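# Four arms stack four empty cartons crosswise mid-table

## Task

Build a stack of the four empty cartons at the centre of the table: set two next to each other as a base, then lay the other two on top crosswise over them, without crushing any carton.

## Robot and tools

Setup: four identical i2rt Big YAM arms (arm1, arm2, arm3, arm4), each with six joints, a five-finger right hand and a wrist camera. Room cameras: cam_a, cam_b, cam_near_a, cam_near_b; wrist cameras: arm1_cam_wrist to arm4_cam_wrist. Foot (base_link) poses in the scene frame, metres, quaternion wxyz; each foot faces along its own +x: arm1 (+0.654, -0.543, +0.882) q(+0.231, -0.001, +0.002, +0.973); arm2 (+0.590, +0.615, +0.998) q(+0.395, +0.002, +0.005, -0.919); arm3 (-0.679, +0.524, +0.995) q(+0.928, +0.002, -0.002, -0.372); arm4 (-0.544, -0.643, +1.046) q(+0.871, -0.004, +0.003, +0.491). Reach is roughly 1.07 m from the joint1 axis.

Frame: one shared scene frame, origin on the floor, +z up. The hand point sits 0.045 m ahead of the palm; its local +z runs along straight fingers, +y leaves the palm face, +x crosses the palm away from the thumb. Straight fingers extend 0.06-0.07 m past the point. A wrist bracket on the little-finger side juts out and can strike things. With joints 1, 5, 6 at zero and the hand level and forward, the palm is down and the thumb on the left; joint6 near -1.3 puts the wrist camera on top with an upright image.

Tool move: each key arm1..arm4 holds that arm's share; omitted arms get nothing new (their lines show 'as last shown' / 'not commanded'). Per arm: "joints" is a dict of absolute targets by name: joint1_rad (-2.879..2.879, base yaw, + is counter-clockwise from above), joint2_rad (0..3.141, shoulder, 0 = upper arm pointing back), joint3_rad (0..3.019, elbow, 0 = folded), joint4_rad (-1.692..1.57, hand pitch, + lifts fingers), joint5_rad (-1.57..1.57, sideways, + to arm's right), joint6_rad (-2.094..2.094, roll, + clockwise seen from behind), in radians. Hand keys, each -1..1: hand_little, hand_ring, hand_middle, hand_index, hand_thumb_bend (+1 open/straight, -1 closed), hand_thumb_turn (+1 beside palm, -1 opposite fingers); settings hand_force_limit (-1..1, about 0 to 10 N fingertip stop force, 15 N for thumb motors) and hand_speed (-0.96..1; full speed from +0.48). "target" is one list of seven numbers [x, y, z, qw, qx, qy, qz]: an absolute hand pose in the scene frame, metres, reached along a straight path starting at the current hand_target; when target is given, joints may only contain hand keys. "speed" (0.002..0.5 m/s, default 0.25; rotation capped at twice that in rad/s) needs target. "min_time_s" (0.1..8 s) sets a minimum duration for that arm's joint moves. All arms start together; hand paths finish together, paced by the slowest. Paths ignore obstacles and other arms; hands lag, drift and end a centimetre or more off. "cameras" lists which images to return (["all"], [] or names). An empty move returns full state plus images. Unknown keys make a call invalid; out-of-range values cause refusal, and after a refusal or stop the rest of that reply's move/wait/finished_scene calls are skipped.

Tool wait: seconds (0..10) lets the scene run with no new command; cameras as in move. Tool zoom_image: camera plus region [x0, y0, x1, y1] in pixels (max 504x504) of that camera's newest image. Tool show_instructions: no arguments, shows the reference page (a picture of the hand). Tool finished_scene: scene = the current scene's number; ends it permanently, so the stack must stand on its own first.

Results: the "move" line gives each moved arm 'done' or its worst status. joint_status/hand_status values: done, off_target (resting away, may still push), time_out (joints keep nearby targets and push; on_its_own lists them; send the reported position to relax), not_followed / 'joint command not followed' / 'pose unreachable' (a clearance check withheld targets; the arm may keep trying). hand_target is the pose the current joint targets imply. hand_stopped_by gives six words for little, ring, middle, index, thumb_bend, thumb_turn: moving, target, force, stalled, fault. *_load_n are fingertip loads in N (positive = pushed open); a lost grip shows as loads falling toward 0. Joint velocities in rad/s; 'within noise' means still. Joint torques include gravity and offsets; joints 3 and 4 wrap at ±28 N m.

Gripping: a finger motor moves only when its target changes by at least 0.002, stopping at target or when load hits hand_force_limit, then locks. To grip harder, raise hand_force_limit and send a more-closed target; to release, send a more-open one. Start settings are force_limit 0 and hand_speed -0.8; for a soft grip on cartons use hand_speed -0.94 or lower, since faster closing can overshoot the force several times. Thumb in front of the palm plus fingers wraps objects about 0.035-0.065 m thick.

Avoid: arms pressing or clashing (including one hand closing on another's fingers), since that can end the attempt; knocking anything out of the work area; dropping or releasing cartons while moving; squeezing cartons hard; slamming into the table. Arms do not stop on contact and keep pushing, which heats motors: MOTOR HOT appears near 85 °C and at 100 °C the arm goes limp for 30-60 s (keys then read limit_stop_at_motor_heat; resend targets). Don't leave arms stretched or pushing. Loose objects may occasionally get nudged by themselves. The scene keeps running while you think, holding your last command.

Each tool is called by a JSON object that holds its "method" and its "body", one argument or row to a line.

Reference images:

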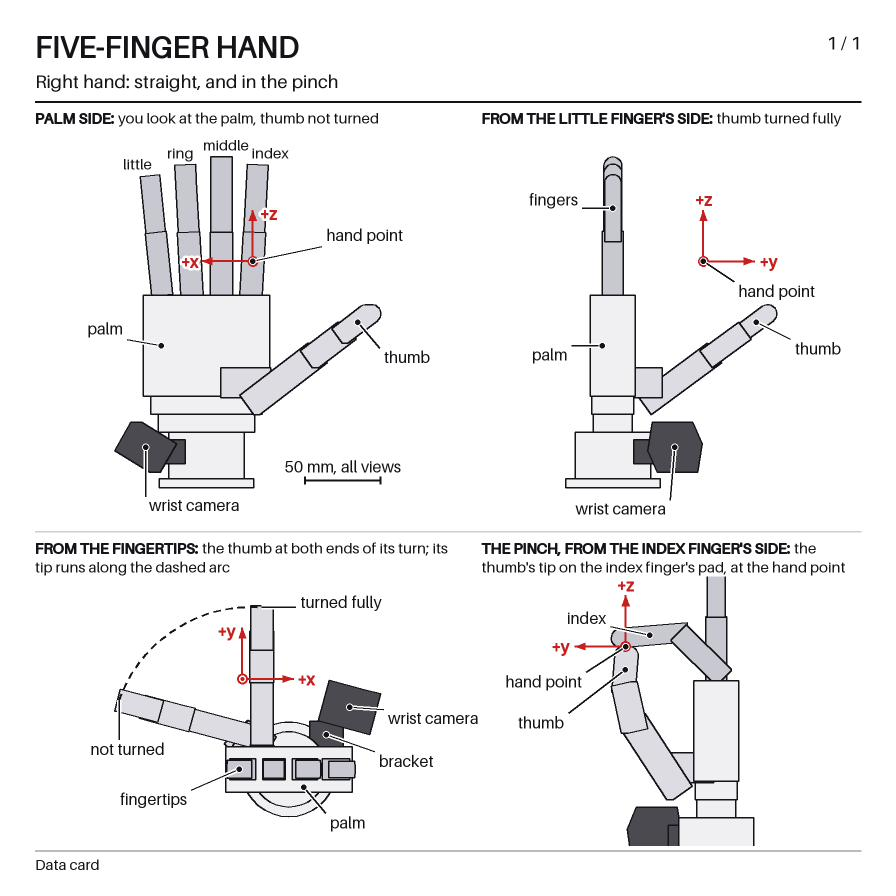

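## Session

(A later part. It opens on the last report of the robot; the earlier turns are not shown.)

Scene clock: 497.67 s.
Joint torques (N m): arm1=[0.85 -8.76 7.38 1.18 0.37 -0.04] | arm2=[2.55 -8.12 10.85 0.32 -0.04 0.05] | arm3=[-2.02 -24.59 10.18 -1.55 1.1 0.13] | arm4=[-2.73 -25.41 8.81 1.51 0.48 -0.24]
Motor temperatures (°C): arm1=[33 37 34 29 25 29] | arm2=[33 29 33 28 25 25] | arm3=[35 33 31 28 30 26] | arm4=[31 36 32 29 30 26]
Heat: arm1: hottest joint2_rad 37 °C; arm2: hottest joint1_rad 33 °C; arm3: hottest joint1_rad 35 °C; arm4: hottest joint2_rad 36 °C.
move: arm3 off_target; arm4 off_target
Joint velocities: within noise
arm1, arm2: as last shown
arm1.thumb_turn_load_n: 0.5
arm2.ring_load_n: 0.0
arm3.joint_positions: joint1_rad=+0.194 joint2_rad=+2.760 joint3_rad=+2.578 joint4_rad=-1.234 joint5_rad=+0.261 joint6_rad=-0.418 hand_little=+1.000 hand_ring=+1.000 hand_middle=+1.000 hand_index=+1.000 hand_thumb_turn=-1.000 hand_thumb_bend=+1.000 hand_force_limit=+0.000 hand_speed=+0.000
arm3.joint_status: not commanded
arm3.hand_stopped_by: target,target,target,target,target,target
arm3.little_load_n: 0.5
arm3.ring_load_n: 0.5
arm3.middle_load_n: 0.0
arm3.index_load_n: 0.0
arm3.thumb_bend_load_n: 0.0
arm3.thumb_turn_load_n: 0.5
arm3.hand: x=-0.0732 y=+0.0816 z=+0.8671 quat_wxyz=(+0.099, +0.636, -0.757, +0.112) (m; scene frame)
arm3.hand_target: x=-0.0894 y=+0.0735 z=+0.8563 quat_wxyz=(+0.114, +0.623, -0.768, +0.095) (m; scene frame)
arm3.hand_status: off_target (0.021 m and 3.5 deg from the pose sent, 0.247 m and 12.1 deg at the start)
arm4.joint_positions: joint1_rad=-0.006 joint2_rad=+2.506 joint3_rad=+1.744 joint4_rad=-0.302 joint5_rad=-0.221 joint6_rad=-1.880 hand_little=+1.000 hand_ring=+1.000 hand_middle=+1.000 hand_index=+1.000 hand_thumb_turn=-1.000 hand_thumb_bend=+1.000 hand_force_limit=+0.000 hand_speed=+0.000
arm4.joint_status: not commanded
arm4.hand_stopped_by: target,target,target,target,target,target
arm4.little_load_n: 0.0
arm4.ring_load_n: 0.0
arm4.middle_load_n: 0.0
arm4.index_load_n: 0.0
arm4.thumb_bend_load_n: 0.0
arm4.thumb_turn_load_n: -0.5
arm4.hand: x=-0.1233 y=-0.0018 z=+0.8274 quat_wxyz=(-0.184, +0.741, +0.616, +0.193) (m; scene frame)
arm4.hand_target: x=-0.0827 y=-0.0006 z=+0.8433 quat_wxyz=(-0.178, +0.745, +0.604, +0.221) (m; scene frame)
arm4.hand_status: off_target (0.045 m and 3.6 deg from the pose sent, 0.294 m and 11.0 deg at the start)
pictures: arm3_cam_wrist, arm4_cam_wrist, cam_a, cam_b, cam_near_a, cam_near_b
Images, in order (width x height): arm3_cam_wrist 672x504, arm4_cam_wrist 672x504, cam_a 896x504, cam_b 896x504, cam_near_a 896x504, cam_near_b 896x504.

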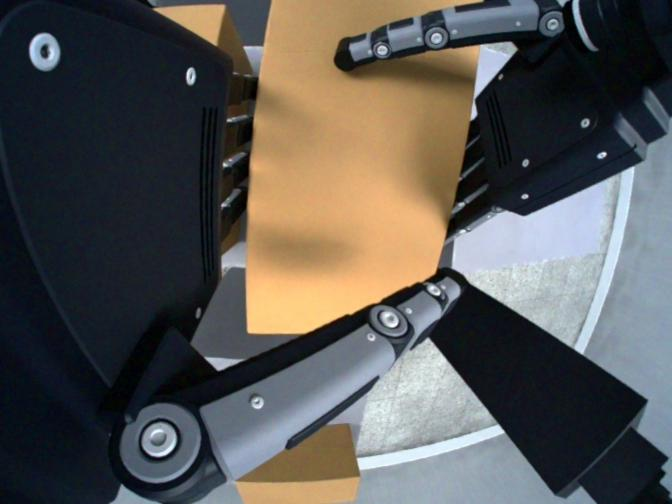

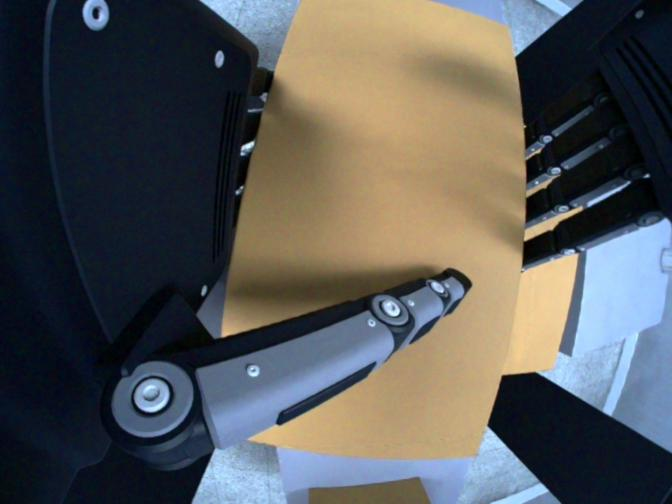

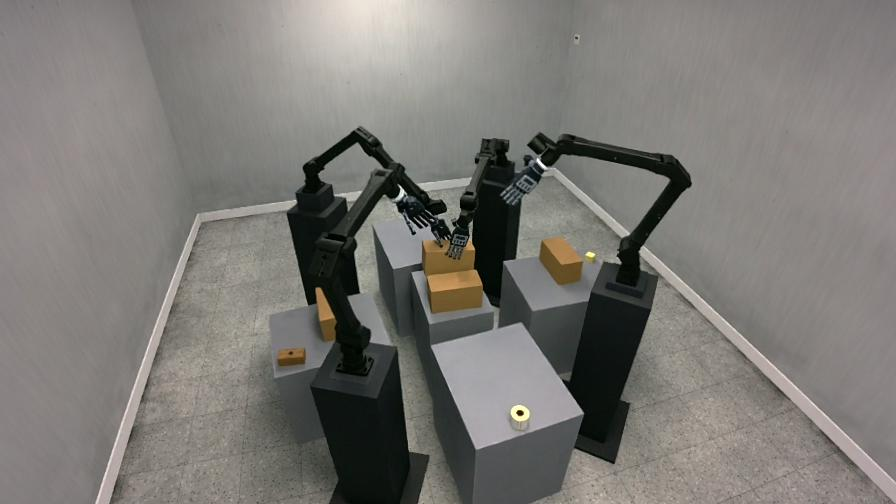

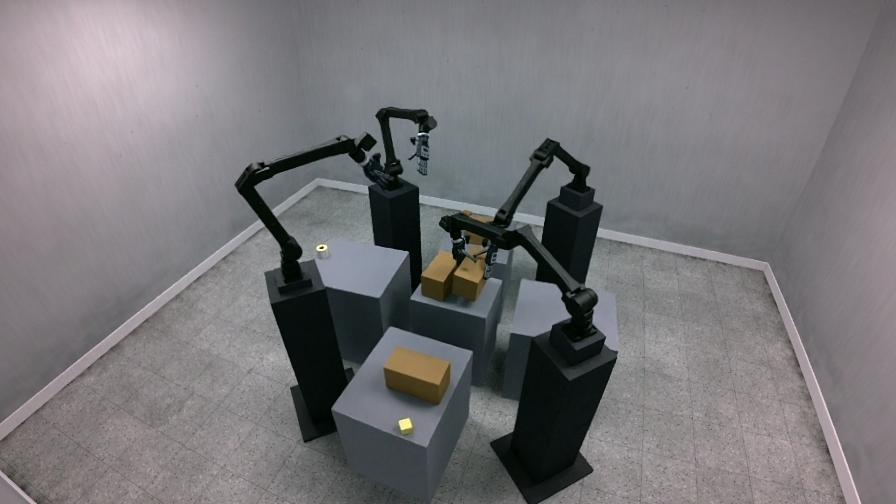

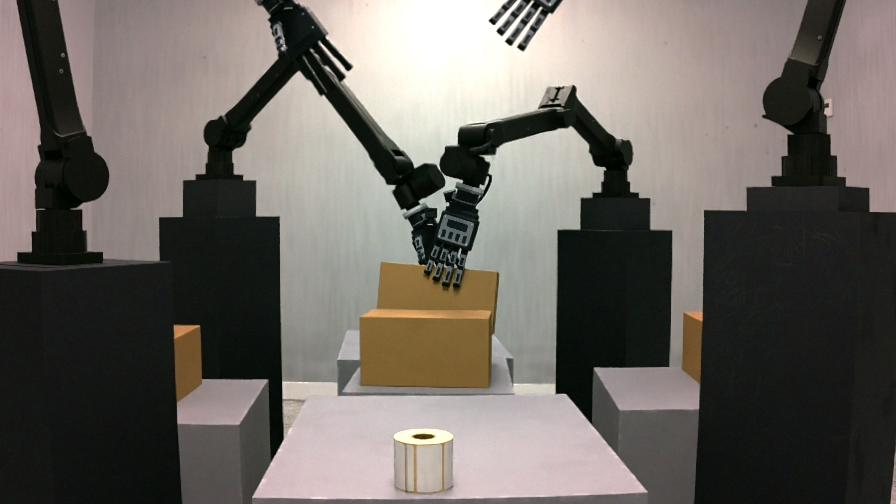

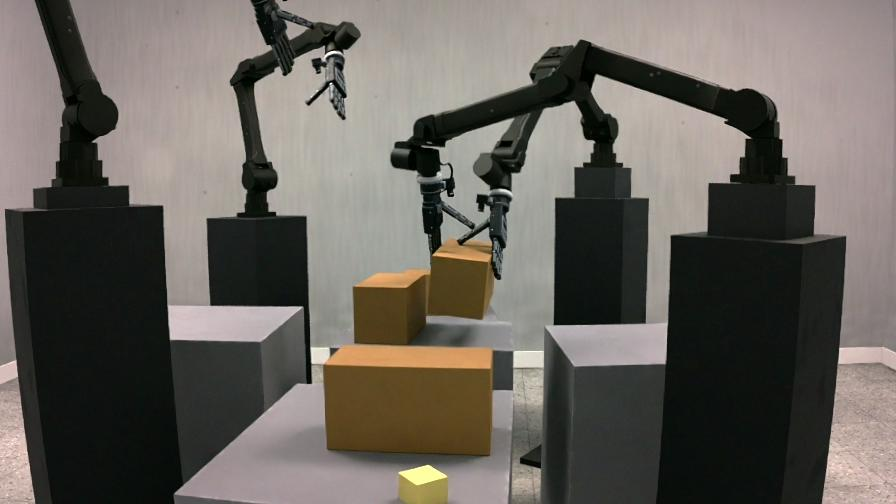

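{"method": "move", "body": {
  "arm3": {"target": [-0.0893, 0.0729, 0.792, -0.1149, -0.6224, 0.7686, -0.0930], "speed": 0.06},
  "arm4": {"target": [-0.0813, 0.0017, 0.804, -0.1787, 0.7451, 0.6034, 0.2207], "speed": 0.06},
  "cameras": ["cam_near_b", "cam_near_a", "cam_b"]
}}

{"method": "zoom_image", "body": {
  "camera": "cam_near_b",
  "region": [320, 160, 560, 380]
}}

{"method": "zoom_image", "body": {
  "camera": "cam_b",
  "region": [390, 200, 530, 340]
}}

{"method": "zoom_image", "body": {
  "camera": "cam_near_a",
  "region": [330, 200, 560, 420]
}}

Scene clock: 507.57 s.
Joint torques (N m): arm1=[0.73 -9.05 7.36 1.22 0.38 -0.04] | arm2=[1.9 -8.12 10.8 0.53 -0.06 0.04] | arm3=[-1.96 -24.18 9.88 -0.62 0.73 -0.03] | arm4=[-2.37 -25.99 8.42 2.11 0.57 -0.14]
Motor temperatures (°C): arm1=[33 37 34 29 25 29] | arm2=[33 29 33 28 25 25] | arm3=[35 34 33 28 30 26] | arm4=[31 36 33 29 30 26]
Heat: arm1: hottest joint2_rad 37 °C; arm2: hottest joint1_rad 33 °C; arm3: hottest joint1_rad 35 °C; arm4: hottest joint2_rad 36 °C.
move: arm3 off_target; arm4 off_target
Joint velocities: within noise
arm1, arm2: as last shown
arm1.thumb_turn_load_n: 0.0
arm2.little_load_n: 0.5
arm3.joint_positions: joint1_rad=+0.193 joint2_rad=+2.860 joint3_rad=+2.625 joint4_rad=-1.197 joint5_rad=+0.270 joint6_rad=-0.402 hand_little=+1.000 hand_ring=+1.000 hand_middle=+1.000 hand_index=+1.000 hand_thumb_turn=-1.000 hand_thumb_bend=+1.000 hand_force_limit=+0.000 hand_speed=+0.000
arm3.joint_status: not commanded
arm3.hand_stopped_by: target,target,target,target,target,target
arm3.little_load_n: 0.0
arm3.ring_load_n: 0.5
arm3.middle_load_n: 0.0
arm3.index_load_n: 0.0
arm3.thumb_bend_load_n: 0.0
arm3.thumb_turn_load_n: 0.0
arm3.hand: x=-0.0756 y=+0.0820 z=+0.8104 quat_wxyz=(+0.105, +0.631, -0.761, +0.106) (m; scene frame)
arm3.hand_target: x=-0.0898 y=+0.0735 z=+0.7924 quat_wxyz=(+0.114, +0.623, -0.768, +0.094) (m; scene frame)
arm3.hand_status: off_target (0.025 m and 2.3 deg from the pose sent, 0.077 m and 3.5 deg at the start)
arm4.joint_positions: joint1_rad=-0.010 joint2_rad=+2.583 joint3_rad=+1.776 joint4_rad=-0.278 joint5_rad=-0.223 joint6_rad=-1.891 hand_little=+1.000 hand_ring=+1.000 hand_middle=+1.000 hand_index=+1.000 hand_thumb_turn=-1.000 hand_thumb_bend=+1.000 hand_force_limit=+0.000 hand_speed=+0.000
arm4.joint_status: not commanded
arm4.hand_stopped_by: target,target,target,target,target,target
arm4.little_load_n: 0.0
arm4.ring_load_n: 0.5
arm4.middle_load_n: 0.5
arm4.index_load_n: 0.0
arm4.thumb_bend_load_n: 0.0
arm4.thumb_turn_load_n: 0.0
arm4.hand: x=-0.1237 y=-0.0077 z=+0.7856 quat_wxyz=(-0.180, +0.741, +0.620, +0.184) (m; scene frame)
arm4.hand_target: x=-0.0827 y=-0.0010 z=+0.8058 quat_wxyz=(-0.178, +0.745, +0.603, +0.221) (m; scene frame)
arm4.hand_status: off_target (0.047 m and 4.6 deg from the pose sent, 0.048 m and 3.6 deg at the start)
pictures: cam_b, cam_near_a, cam_near_b
Images, in order (width x height): cam_b 896x504, cam_near_a 896x504, cam_near_b 896x504.

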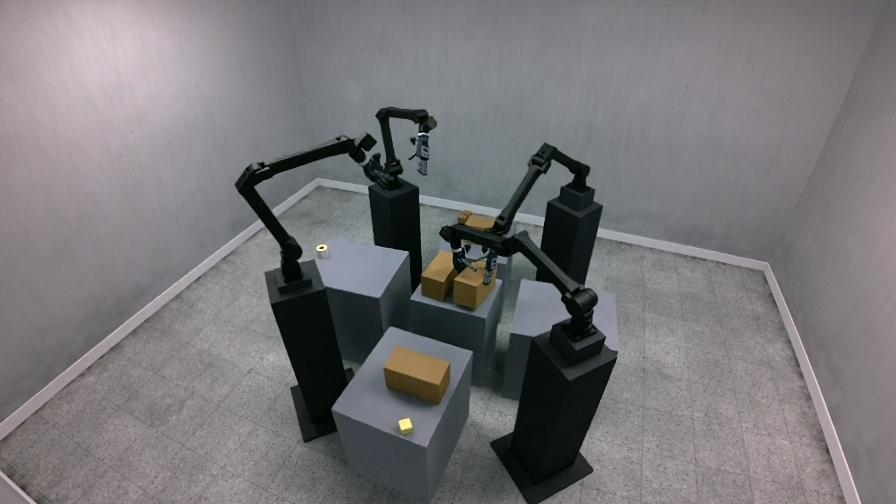

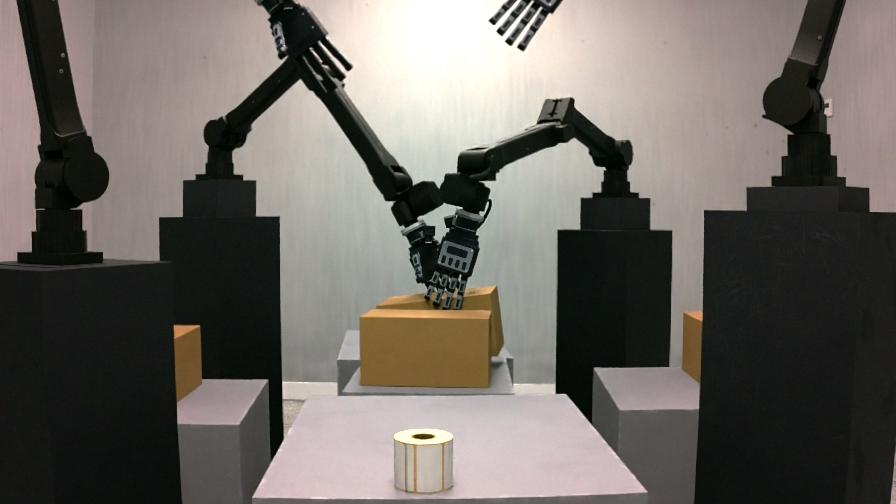

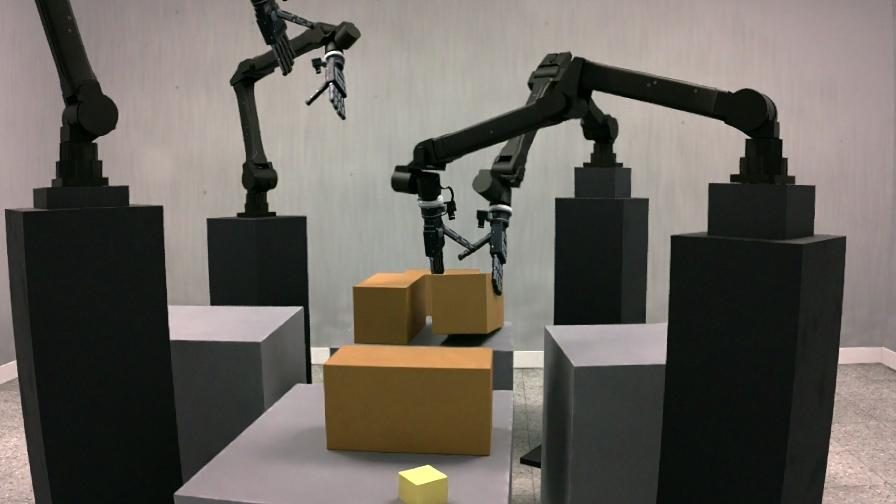

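Scaled by 2.100 from the camera's 896x504 image, which has a finer 1280x720 frame.

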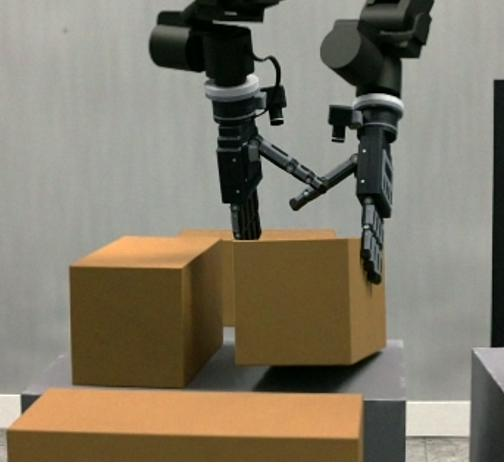

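Scaled by 3.600 from the camera's 896x504 image, which has a finer 1280x720 frame.

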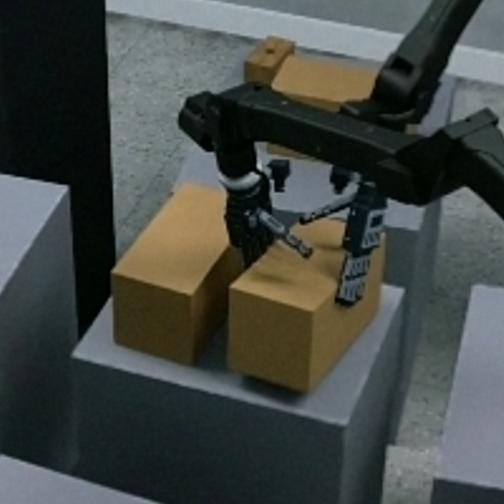

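Scaled by 2.191 from the camera's 896x504 image, which has a finer 1280x720 frame.

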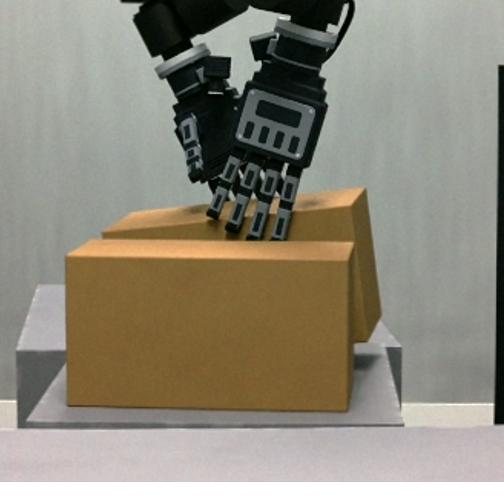

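{"method": "move", "body": {
  "arm3": {"target": [-0.0893, 0.0729, 0.772, -0.1149, -0.6224, 0.7686, -0.0930], "speed": 0.04},
  "arm4": {"target": [-0.0813, 0.0017, 0.790, -0.1787, 0.7451, 0.6034, 0.2207], "speed": 0.04},
  "cameras": ["cam_near_b", "cam_near_a", "cam_b"]
}}

{"method": "zoom_image", "body": {
  "camera": "cam_near_b",
  "region": [320, 160, 560, 380]
}}

{"method": "zoom_image", "body": {
  "camera": "cam_near_a",
  "region": [330, 200, 560, 420]
}}

Scene clock: 518.13 s.
Joint torques (N m): arm1=[1.03 -8.64 7.49 1.21 0.38 -0.05] | arm2=[1.9 -8.47 10.91 0.23 -0.03 0.06] | arm3=[-1.96 -23.71 9.81 -0.61 0.63 -0.03] | arm4=[-2.26 -26.23 8.27 2.13 0.54 -0.14]
Motor temperatures (°C): arm1=[33 37 34 29 25 29] | arm2=[33 29 33 28 25 25] | arm3=[35 34 33 28 29 26] | arm4=[31 37 33 29 30 26]
Heat: arm1: hottest joint2_rad 37 °C; arm2: hottest joint1_rad 33 °C; arm3: hottest joint1_rad 35 °C; arm4: hottest joint2_rad 37 °C.
move: arm3 off_target; arm4 off_target
Joint velocities: within noise
arm1, arm2: as last shown
arm1.thumb_bend_load_n: 0.5
arm2.little_load_n: 0.0
arm3.joint_positions: joint1_rad=+0.193 joint2_rad=+2.898 joint3_rad=+2.658 joint4_rad=-1.187 joint5_rad=+0.272 joint6_rad=-0.402 hand_little=+1.000 hand_ring=+1.000 hand_middle=+1.000 hand_index=+1.000 hand_thumb_turn=-1.000 hand_thumb_bend=+1.000 hand_force_limit=+0.000 hand_speed=+0.000
arm3.joint_status: not commanded
arm3.hand_stopped_by: target,target,target,target,target,target
arm3.little_load_n: 0.0
arm3.ring_load_n: 0.5
arm3.middle_load_n: 0.0
arm3.index_load_n: 0.0
arm3.thumb_bend_load_n: 0.0
arm3.thumb_turn_load_n: 0.0
arm3.hand: x=-0.0741 y=+0.0805 z=+0.7937 quat_wxyz=(+0.105, +0.630, -0.761, +0.109) (m; scene frame)
arm3.hand_target: x=-0.0899 y=+0.0737 z=+0.7726 quat_wxyz=(+0.114, +0.623, -0.768, +0.094) (m; scene frame)
arm3.hand_status: off_target (0.028 m and 2.5 deg from the pose sent, 0.042 m and 2.3 deg at the start)
arm4.joint_positions: joint1_rad=-0.012 joint2_rad=+2.614 joint3_rad=+1.791 joint4_rad=-0.264 joint5_rad=-0.222 joint6_rad=-1.891 hand_little=+1.000 hand_ring=+1.000 hand_middle=+1.000 hand_index=+1.000 hand_thumb_turn=-1.000 hand_thumb_bend=+1.000 hand_force_limit=+0.000 hand_speed=+0.000
arm4.joint_status: not commanded
arm4.hand_stopped_by: target,target,target,target,target,target
arm4.little_load_n: 0.0
arm4.ring_load_n: 0.0
arm4.middle_load_n: 0.5
arm4.index_load_n: 0.0
arm4.thumb_bend_load_n: 0.0
arm4.thumb_turn_load_n: 0.5
arm4.hand: x=-0.1223 y=-0.0092 z=+0.7705 quat_wxyz=(-0.179, +0.742, +0.619, +0.184) (m; scene frame)
arm4.hand_target: x=-0.0826 y=-0.0009 z=+0.7918 quat_wxyz=(-0.178, +0.745, +0.603, +0.221) (m; scene frame)
arm4.hand_status: off_target (0.047 m and 4.6 deg from the pose sent, 0.044 m and 4.6 deg at the start)
pictures: cam_b, cam_near_a, cam_near_b
Images, in order (width x height): cam_b 896x504, cam_near_a 896x504, cam_near_b 896x504.

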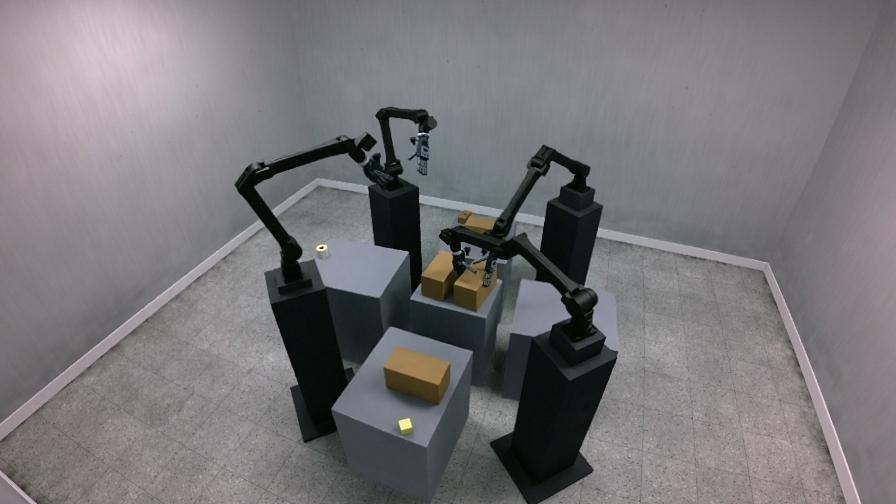

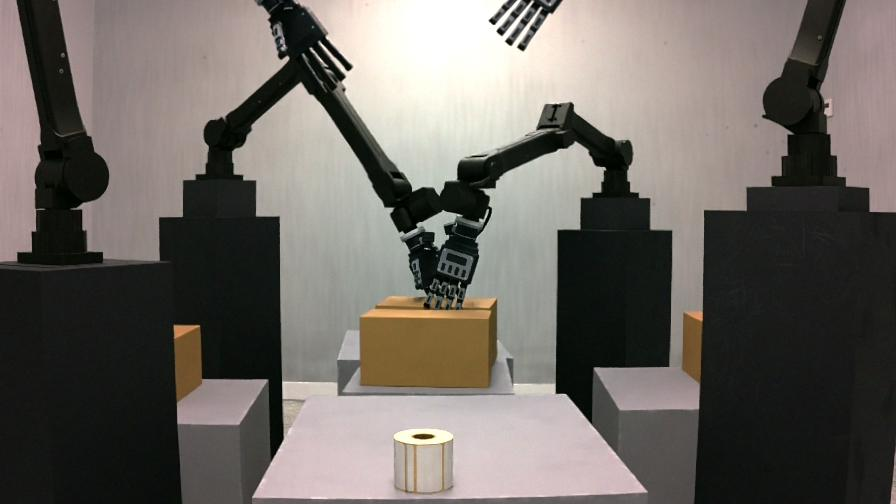

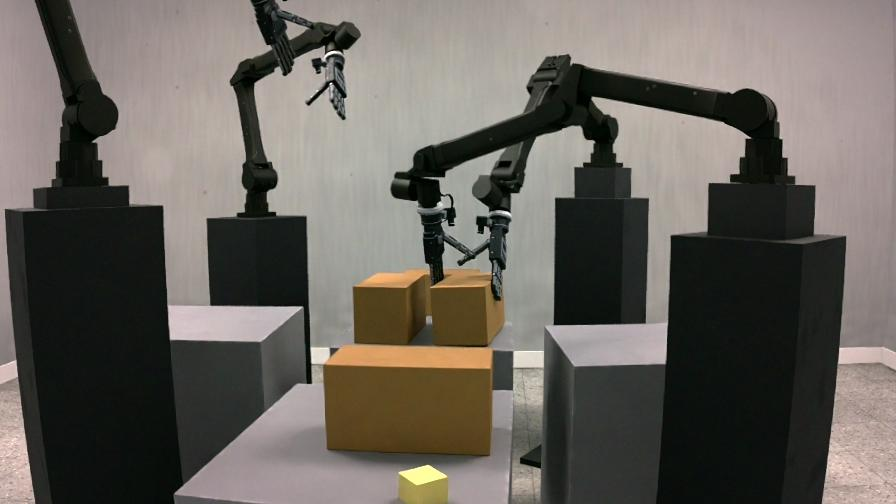

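Scaled by 2.100 from the camera's 896x504 image, which has a finer 1280x720 frame.

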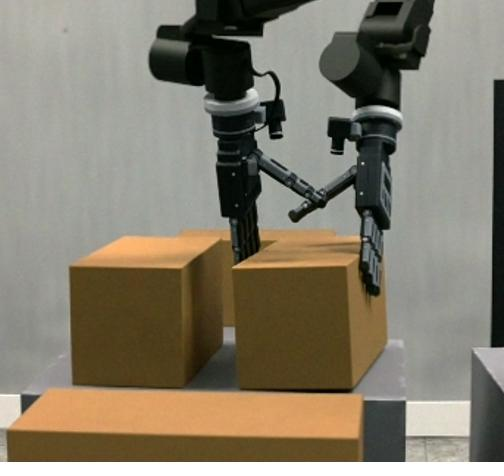

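Scaled by 2.191 from the camera's 896x504 image, which has a finer 1280x720 frame.

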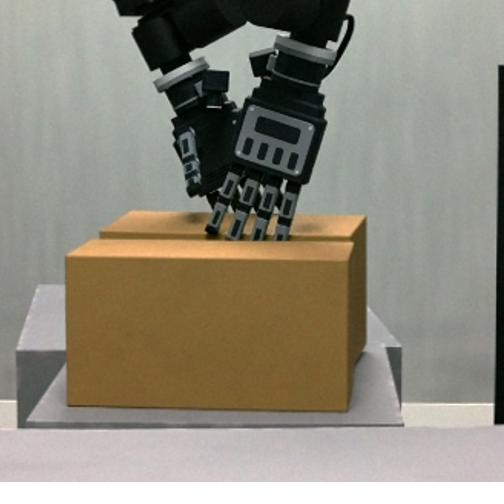

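{"method": "move", "body": {
  "arm4": {"target": [-0.1615, -0.0020, 0.790, -0.1787, 0.7451, 0.6034, 0.2207], "speed": 0.06},
  "arm3": {"target": [-0.0730, 0.0750, 0.775, -0.1149, -0.6224, 0.7686, -0.0930], "speed": 0.02}
}}

{"method": "move", "body": {
  "arm3": {"target": [-0.0540, 0.0750, 0.785, -0.1149, -0.6224, 0.7686, -0.0930], "speed": 0.04},
  "cameras": ["cam_near_b", "cam_b", "cam_near_a", "arm3_cam_wrist", "arm4_cam_wrist"]
}}

{"method": "zoom_image", "body": {
  "camera": "cam_near_b",
  "region": [320, 160, 560, 380]
}}

{"method": "zoom_image", "body": {
  "camera": "cam_b",
  "region": [390, 200, 530, 340]
}}

Scene clock: 533.00 s.
Joint torques (N m): arm1=[0.79 -8.64 7.45 1.17 0.38 -0.03] | arm2=[2.02 -7.94 10.92 0.43 -0.03 0.04] | arm3=[-0.85 -25 11.19 -0.27 0.42 -0.02] | arm4=[1.08 -27.75 4.78 1.85 0.04 -0.06]
Motor temperatures (°C): arm1=[33 36 34 29 25 29] | arm2=[33 29 33 28 25 25] | arm3=[35 37 34 28 29 26] | arm4=[31 36 33 29 29 26]
Heat: arm1: hottest joint2_rad 36 °C; arm2: hottest joint1_rad 33 °C; arm3: hottest joint2_rad 37 °C; arm4: hottest joint2_rad 36 °C.
move: arm3 done; arm4 off_target
Joint velocities: within noise
arm1.joint_positions: joint1_rad=-0.119 joint2_rad=+1.305 joint3_rad=+1.502 joint4_rad=-1.215 joint5_rad=+0.394 joint6_rad=-0.480 hand_little=+1.000 hand_ring=+1.000 hand_middle=+1.000 hand_index=+1.000 hand_thumb_turn=-1.000 hand_thumb_bend=+1.000 hand_force_limit=+0.000 hand_speed=+0.000
arm1.joint_status: not commanded
arm1.hand_stopped_by: target,target,target,target,target,target
arm1.little_load_n: 0.0
arm1.ring_load_n: 0.0
arm1.middle_load_n: 0.0
arm1.index_load_n: 0.0
arm1.thumb_bend_load_n: 0.0
arm1.thumb_turn_load_n: 0.0
arm1.hand: x=+0.3300 y=-0.2375 z=+1.2176 quat_wxyz=(-0.305, +0.737, +0.592, +0.115) (m; scene frame)
arm1.hand_target: x=+0.3273 y=-0.2372 z=+1.2203 quat_wxyz=(-0.313, +0.735, +0.591, +0.113) (m; scene frame)
arm1.hand_status: not commanded
arm2.joint_positions: joint1_rad=+0.129 joint2_rad=+1.201 joint3_rad=+1.308 joint4_rad=-0.986 joint5_rad=-0.198 joint6_rad=-1.998 hand_little=+1.000 hand_ring=+1.000 hand_middle=+1.000 hand_index=+1.000 hand_thumb_turn=-1.000 hand_thumb_bend=+1.000 hand_force_limit=+0.000 hand_speed=+0.000
arm2.joint_status: not commanded
arm2.hand_stopped_by: target,target,target,target,target,target
arm2.little_load_n: 0.0
arm2.ring_load_n: 0.0
arm2.middle_load_n: 0.0
arm2.index_load_n: 0.0
arm2.thumb_bend_load_n: 0.0
arm2.thumb_turn_load_n: 0.0
arm2.hand: x=+0.2702 y=+0.2224 z=+1.3270 quat_wxyz=(+0.299, +0.619, -0.706, +0.171) (m; scene frame)
arm2.hand_target: x=+0.2782 y=+0.2225 z=+1.3206 quat_wxyz=(+0.288, +0.622, -0.708, +0.171) (m; scene frame)
arm2.hand_status: not commanded
arm3.joint_positions: joint1_rad=+0.193 joint2_rad=+3.023 joint3_rad=+2.874 joint4_rad=-1.303 joint5_rad=+0.278 joint6_rad=-0.394 hand_little=+1.000 hand_ring=+1.000 hand_middle=+1.000 hand_index=+1.000 hand_thumb_turn=-1.000 hand_thumb_bend=+1.000 hand_force_limit=+0.000 hand_speed=+0.000
arm3.joint_status: not commanded
arm3.hand_stopped_by: target,target,target,target,target,target
arm3.little_load_n: 0.0
arm3.ring_load_n: 0.0
arm3.middle_load_n: 0.0
arm3.index_load_n: 0.0
arm3.thumb_bend_load_n: 0.0
arm3.thumb_turn_load_n: 0.0
arm3.hand: x=-0.0740 y=+0.0800 z=+0.7805 quat_wxyz=(+0.111, +0.629, -0.763, +0.099) (m; scene frame)
arm3.hand_target: x=-0.0739 y=+0.0757 z=+0.7752 quat_wxyz=(+0.111, +0.623, -0.767, +0.103) (m; scene frame)
arm3.hand_status: done (0.008 m and 1.2 deg from the pose sent, 0.019 m and 2.4 deg at the start; a joint's target at an end of its range on 16 of 60 steps)
arm4.joint_positions: joint1_rad=+0.053 joint2_rad=+2.560 joint3_rad=+1.650 joint4_rad=-0.127 joint5_rad=-0.156 joint6_rad=-1.816 hand_little=+1.000 hand_ring=+1.000 hand_middle=+1.000 hand_index=+1.000 hand_thumb_turn=-1.000 hand_thumb_bend=+1.000 hand_force_limit=+0.000 hand_speed=+0.000
arm4.joint_status: not commanded
arm4.hand_stopped_by: target,target,target,target,target,target
arm4.little_load_n: 0.0
arm4.ring_load_n: 0.0
arm4.middle_load_n: 0.0
arm4.index_load_n: 0.0
arm4.thumb_bend_load_n: 0.0
arm4.thumb_turn_load_n: 0.5
arm4.hand: x=-0.1663 y=-0.0123 z=+0.7734 quat_wxyz=(-0.172, +0.747, +0.609, +0.206) (m; scene frame)
arm4.hand_target: x=-0.1616 y=-0.0020 z=+0.7900 quat_wxyz=(-0.179, +0.745, +0.603, +0.221) (m; scene frame)
arm4.hand_status: off_target (0.020 m and 2.0 deg from the pose sent, 0.044 m and 4.6 deg at the start)
pictures: none

Scene clock: 534.07 s.
Joint torques (N m): arm1=[0.73 -8.82 7.43 1.21 0.39 -0.03] | arm2=[2.08 -8.35 10.95 0.28 -0.09 0.04] | arm3=[0.15 -26.4 11.15 0.77 0.36 -0.02] | arm4=[0.73 -27.11 4.74 1.81 0.08 -0.04]
Motor temperatures (°C): arm1=[33 36 34 29 25 29] | arm2=[33 29 33 28 25 25] | arm3=[35 36 34 28 29 26] | arm4=[31 36 33 29 29 26]
Heat: arm1: hottest joint2_rad 36 °C; arm2: hottest joint1_rad 33 °C; arm3: hottest joint2_rad 36 °C; arm4: hottest joint2_rad 36 °C.
move: arm3 off_target
Joint velocities: within noise
arm1, arm2, arm4: as last shown
arm3.joint_positions: joint1_rad=+0.193 joint2_rad=+3.023 joint3_rad=+2.874 joint4_rad=-1.294 joint5_rad=+0.278 joint6_rad=-0.393 hand_little=+1.000 hand_ring=+1.000 hand_middle=+1.000 hand_index=+1.000 hand_thumb_turn=-1.000 hand_thumb_bend=+1.000 hand_force_limit=+0.000 hand_speed=+0.000
arm3.joint_status: not commanded
arm3.hand_stopped_by: target,target,target,target,target,target
arm3.little_load_n: 0.0
arm3.ring_load_n: 0.0
arm3.middle_load_n: 0.0
arm3.index_load_n: 0.0
arm3.thumb_bend_load_n: 0.0
arm3.thumb_turn_load_n: 0.0
arm3.hand: x=-0.0720 y=+0.0788 z=+0.7802 quat_wxyz=(+0.110, +0.628, -0.764, +0.103) (m; scene frame)
arm3.hand_target: x=-0.0556 y=+0.0763 z=+0.7858 quat_wxyz=(+0.102, +0.624, -0.764, +0.127) (m; scene frame)
arm3.hand_status: off_target (0.019 m and 1.5 deg from the pose sent, 0.021 m and 1.2 deg at the start; a joint's target at an end of its range on 29 of 32 steps)
arm4.hand: x=-0.1662 y=-0.0122 z=+0.7737 quat_wxyz=(-0.172, +0.747, +0.609, +0.206) (m; scene frame)
arm4.hand_target: x=-0.1616 y=-0.0020 z=+0.7901 quat_wxyz=(-0.179, +0.745, +0.604, +0.221) (m; scene frame)
pictures: arm3_cam_wrist, arm4_cam_wrist, cam_b, cam_near_a, cam_near_b
Images, in order (width x height): arm3_cam_wrist 672x504, arm4_cam_wrist 672x504, cam_b 896x504, cam_near_a 896x504, cam_near_b 896x504.

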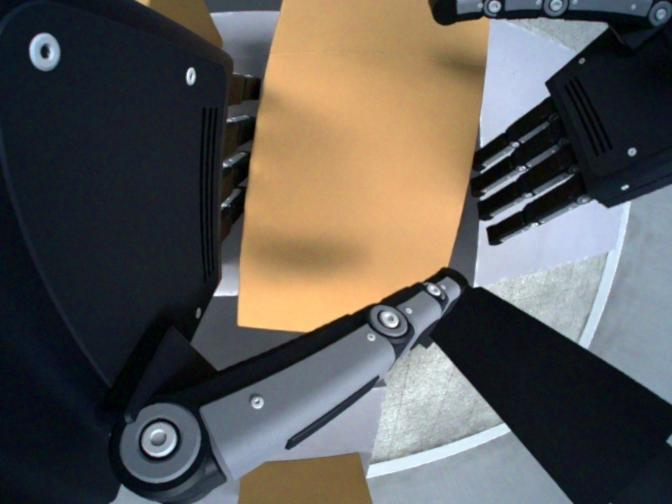

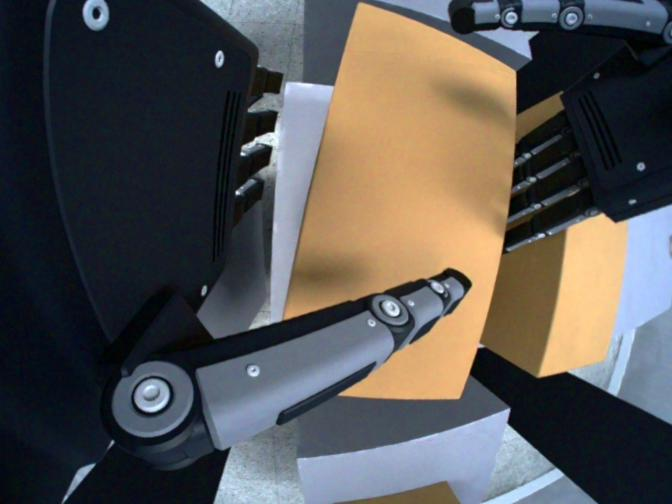

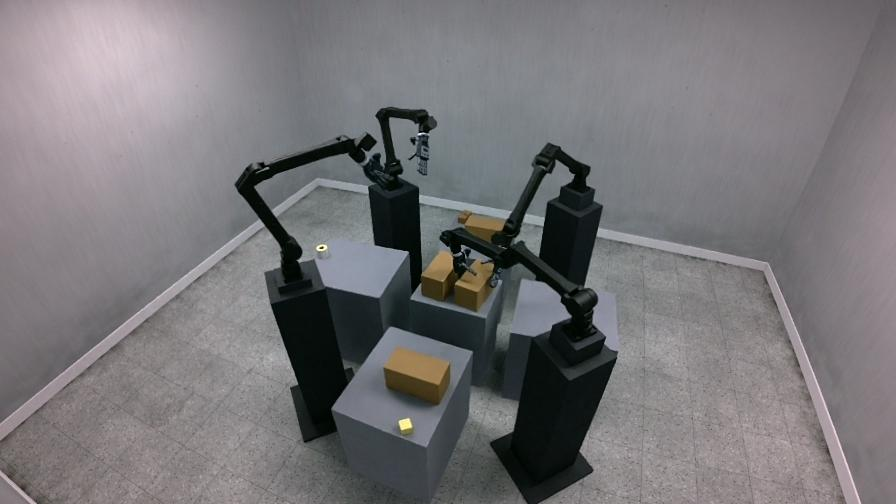

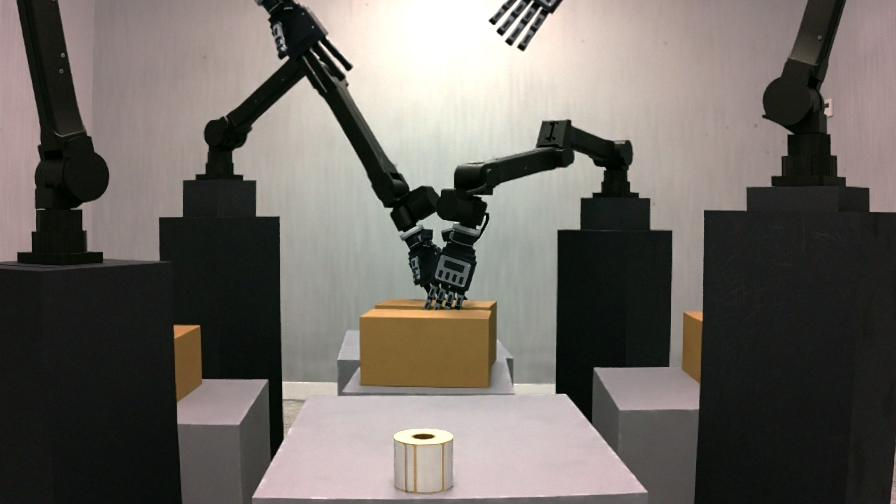

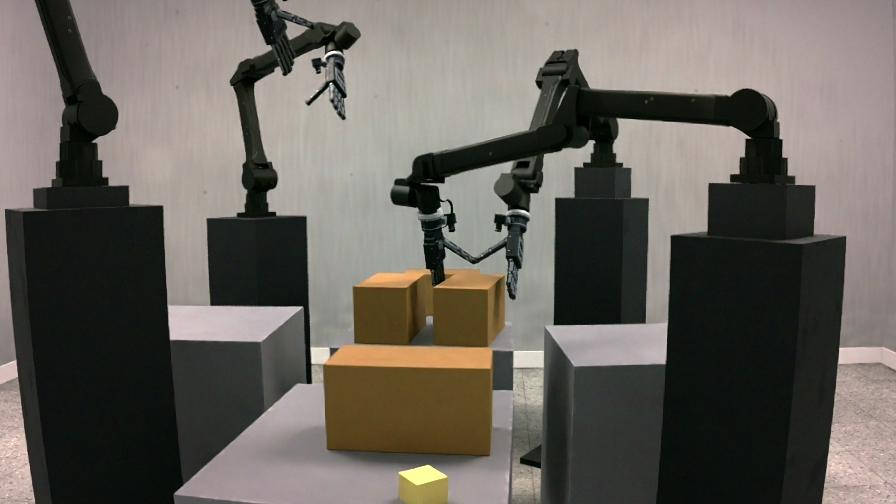

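Scaled by 2.100 from the camera's 896x504 image, which has a finer 1280x720 frame.

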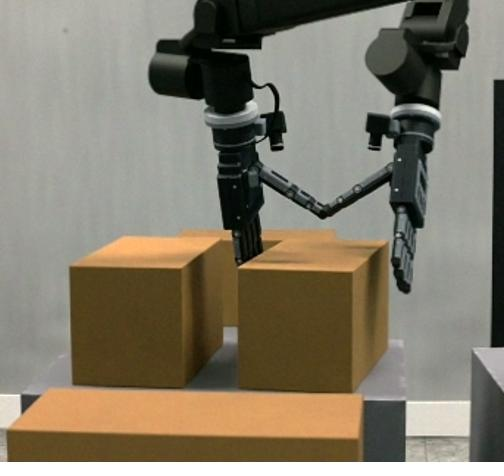

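Scaled by 3.600 from the camera's 896x504 image, which has a finer 1280x720 frame.

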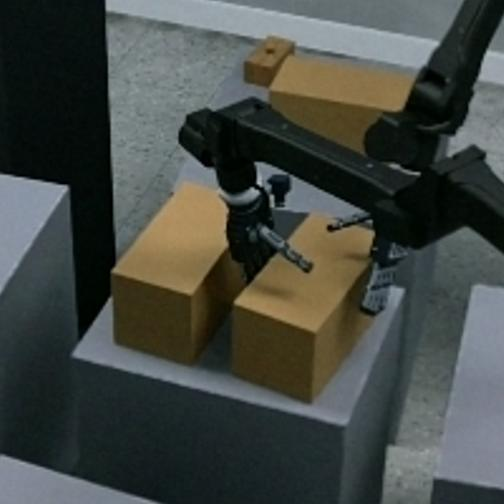

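{"method": "move", "body": {
  "arm3": {"target": [-0.0740, 0.0850, 0.93, -0.1149, -0.6224, 0.7686, -0.0930], "speed": 0.1},
  "cameras": ["arm4_cam_wrist", "cam_a", "cam_b", "cam_near_b"]
}}

{"method": "zoom_image", "body": {
  "camera": "cam_a",
  "region": [380, 200, 520, 340]
}}

{"method": "zoom_image", "body": {
  "camera": "cam_b",
  "region": [390, 200, 530, 340]
}}

Scene clock: 539.47 s.
Joint torques (N m): arm1=[0.85 -8.59 7.39 1.16 0.4 -0.04] | arm2=[1.79 -7.94 11.06 0.36 -0.06 0.07] | arm3=[0.03 -27.69 9.47 -0.32 0.43 -0.02] | arm4=[0.97 -26.52 4.62 1.85 0.06 -0.04]
Motor temperatures (°C): arm1=[33 36 34 29 25 29] | arm2=[33 29 33 28 25 25] | arm3=[35 36 35 28 29 26] | arm4=[31 37 33 29 29 26]
Heat: arm1: hottest joint2_rad 36 °C; arm2: hottest joint1_rad 33 °C; arm3: hottest joint2_rad 36 °C; arm4: hottest joint2_rad 37 °C.
move: arm3 off_target
Joint velocities: within noise
arm1, arm2, arm4: as last shown
arm2.ring_load_n: -0.5
arm3.joint_positions: joint1_rad=+0.193 joint2_rad=+2.829 joint3_rad=+2.846 joint4_rad=-1.501 joint5_rad=+0.280 joint6_rad=-0.378 hand_little=+1.000 hand_ring=+1.000 hand_middle=+1.000 hand_index=+1.000 hand_thumb_turn=-1.000 hand_thumb_bend=+1.000 hand_force_limit=+0.000 hand_speed=+0.000
arm3.joint_status: not commanded
arm3.hand_stopped_by: target,target,target,target,target,target
arm3.little_load_n: 0.0
arm3.ring_load_n: 0.0
arm3.middle_load_n: 0.0
arm3.index_load_n: 0.0
arm3.thumb_bend_load_n: 0.0
arm3.thumb_turn_load_n: 0.0
arm3.hand: x=-0.0804 y=+0.0840 z=+0.9196 quat_wxyz=(+0.116, +0.625, -0.768, +0.085) (m; scene frame)
arm3.hand_target: x=-0.0743 y=+0.0853 z=+0.9299 quat_wxyz=(+0.114, +0.623, -0.768, +0.094) (m; scene frame)
arm3.hand_status: off_target (0.012 m and 1.0 deg from the pose sent, 0.150 m and 1.5 deg at the start)
arm4.thumb_turn_load_n: 0.0
pictures: arm4_cam_wrist, cam_a, cam_b, cam_near_b
Images, in order (width x height): arm4_cam_wrist 672x504, cam_a 896x504, cam_b 896x504, cam_near_b 896x504.

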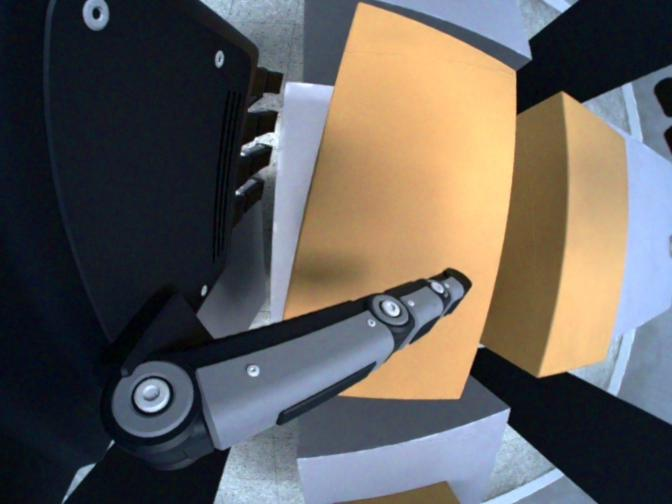

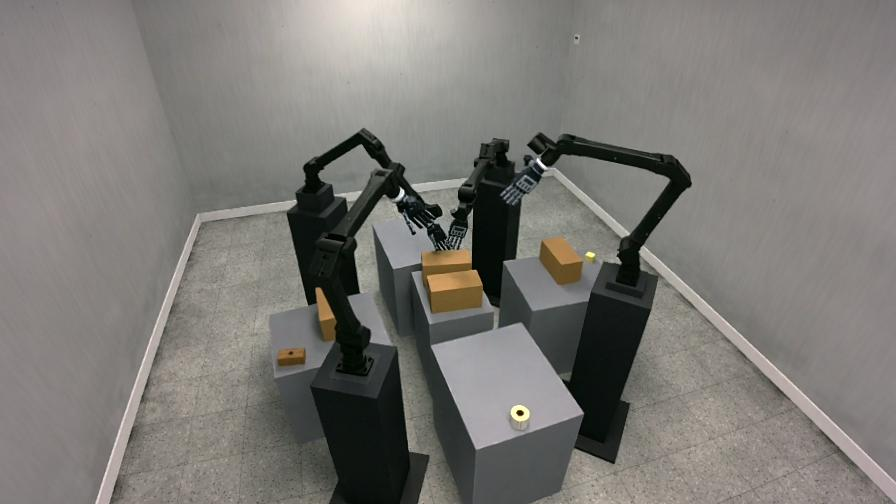

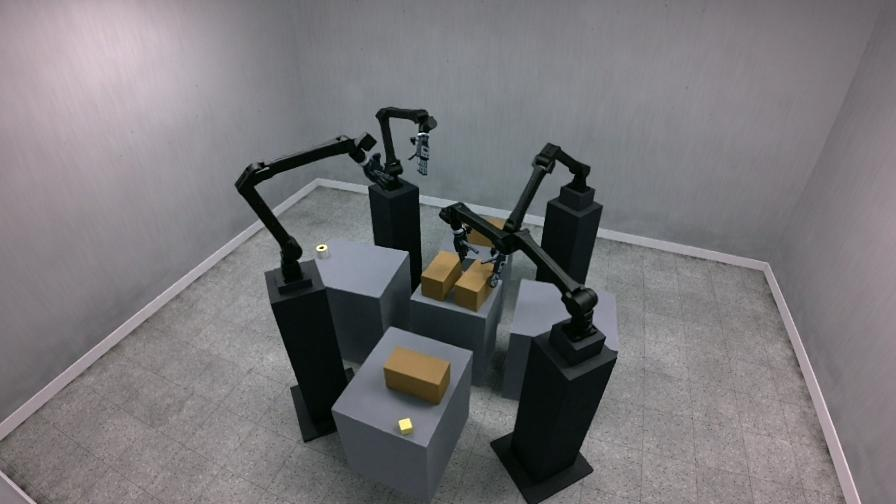

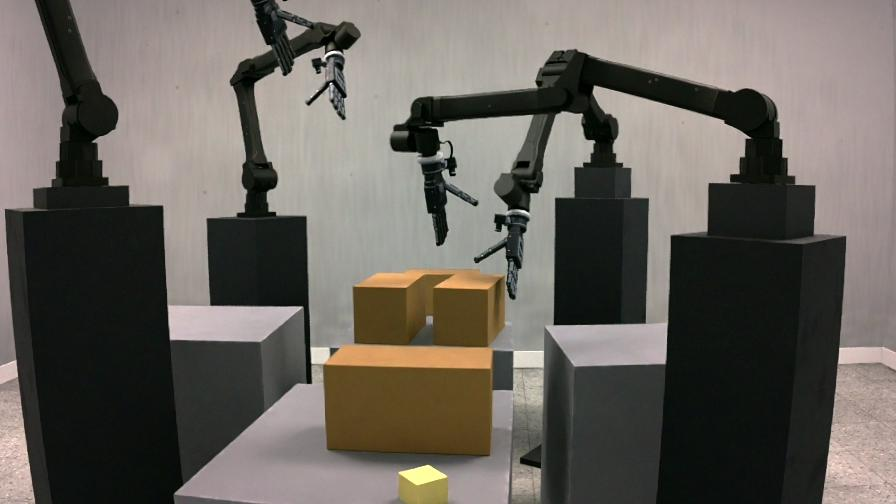

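Scaled by 3.600 from the camera's 896x504 image, which has a finer 1280x720 frame.

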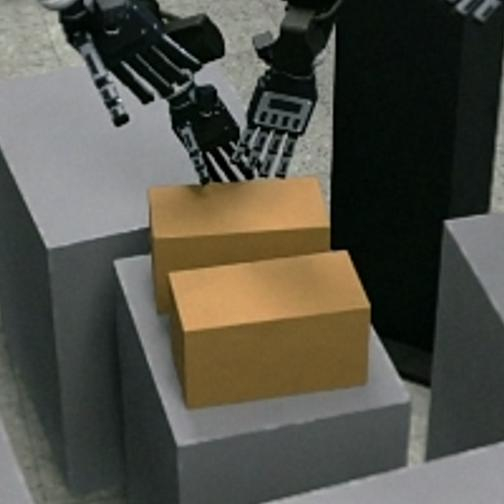

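Scaled by 3.600 from the camera's 896x504 image, which has a finer 1280x720 frame.

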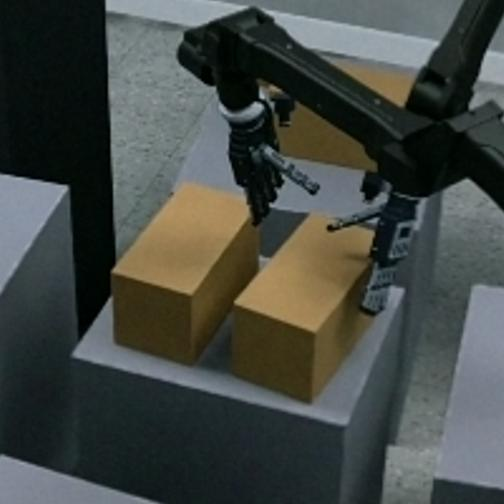

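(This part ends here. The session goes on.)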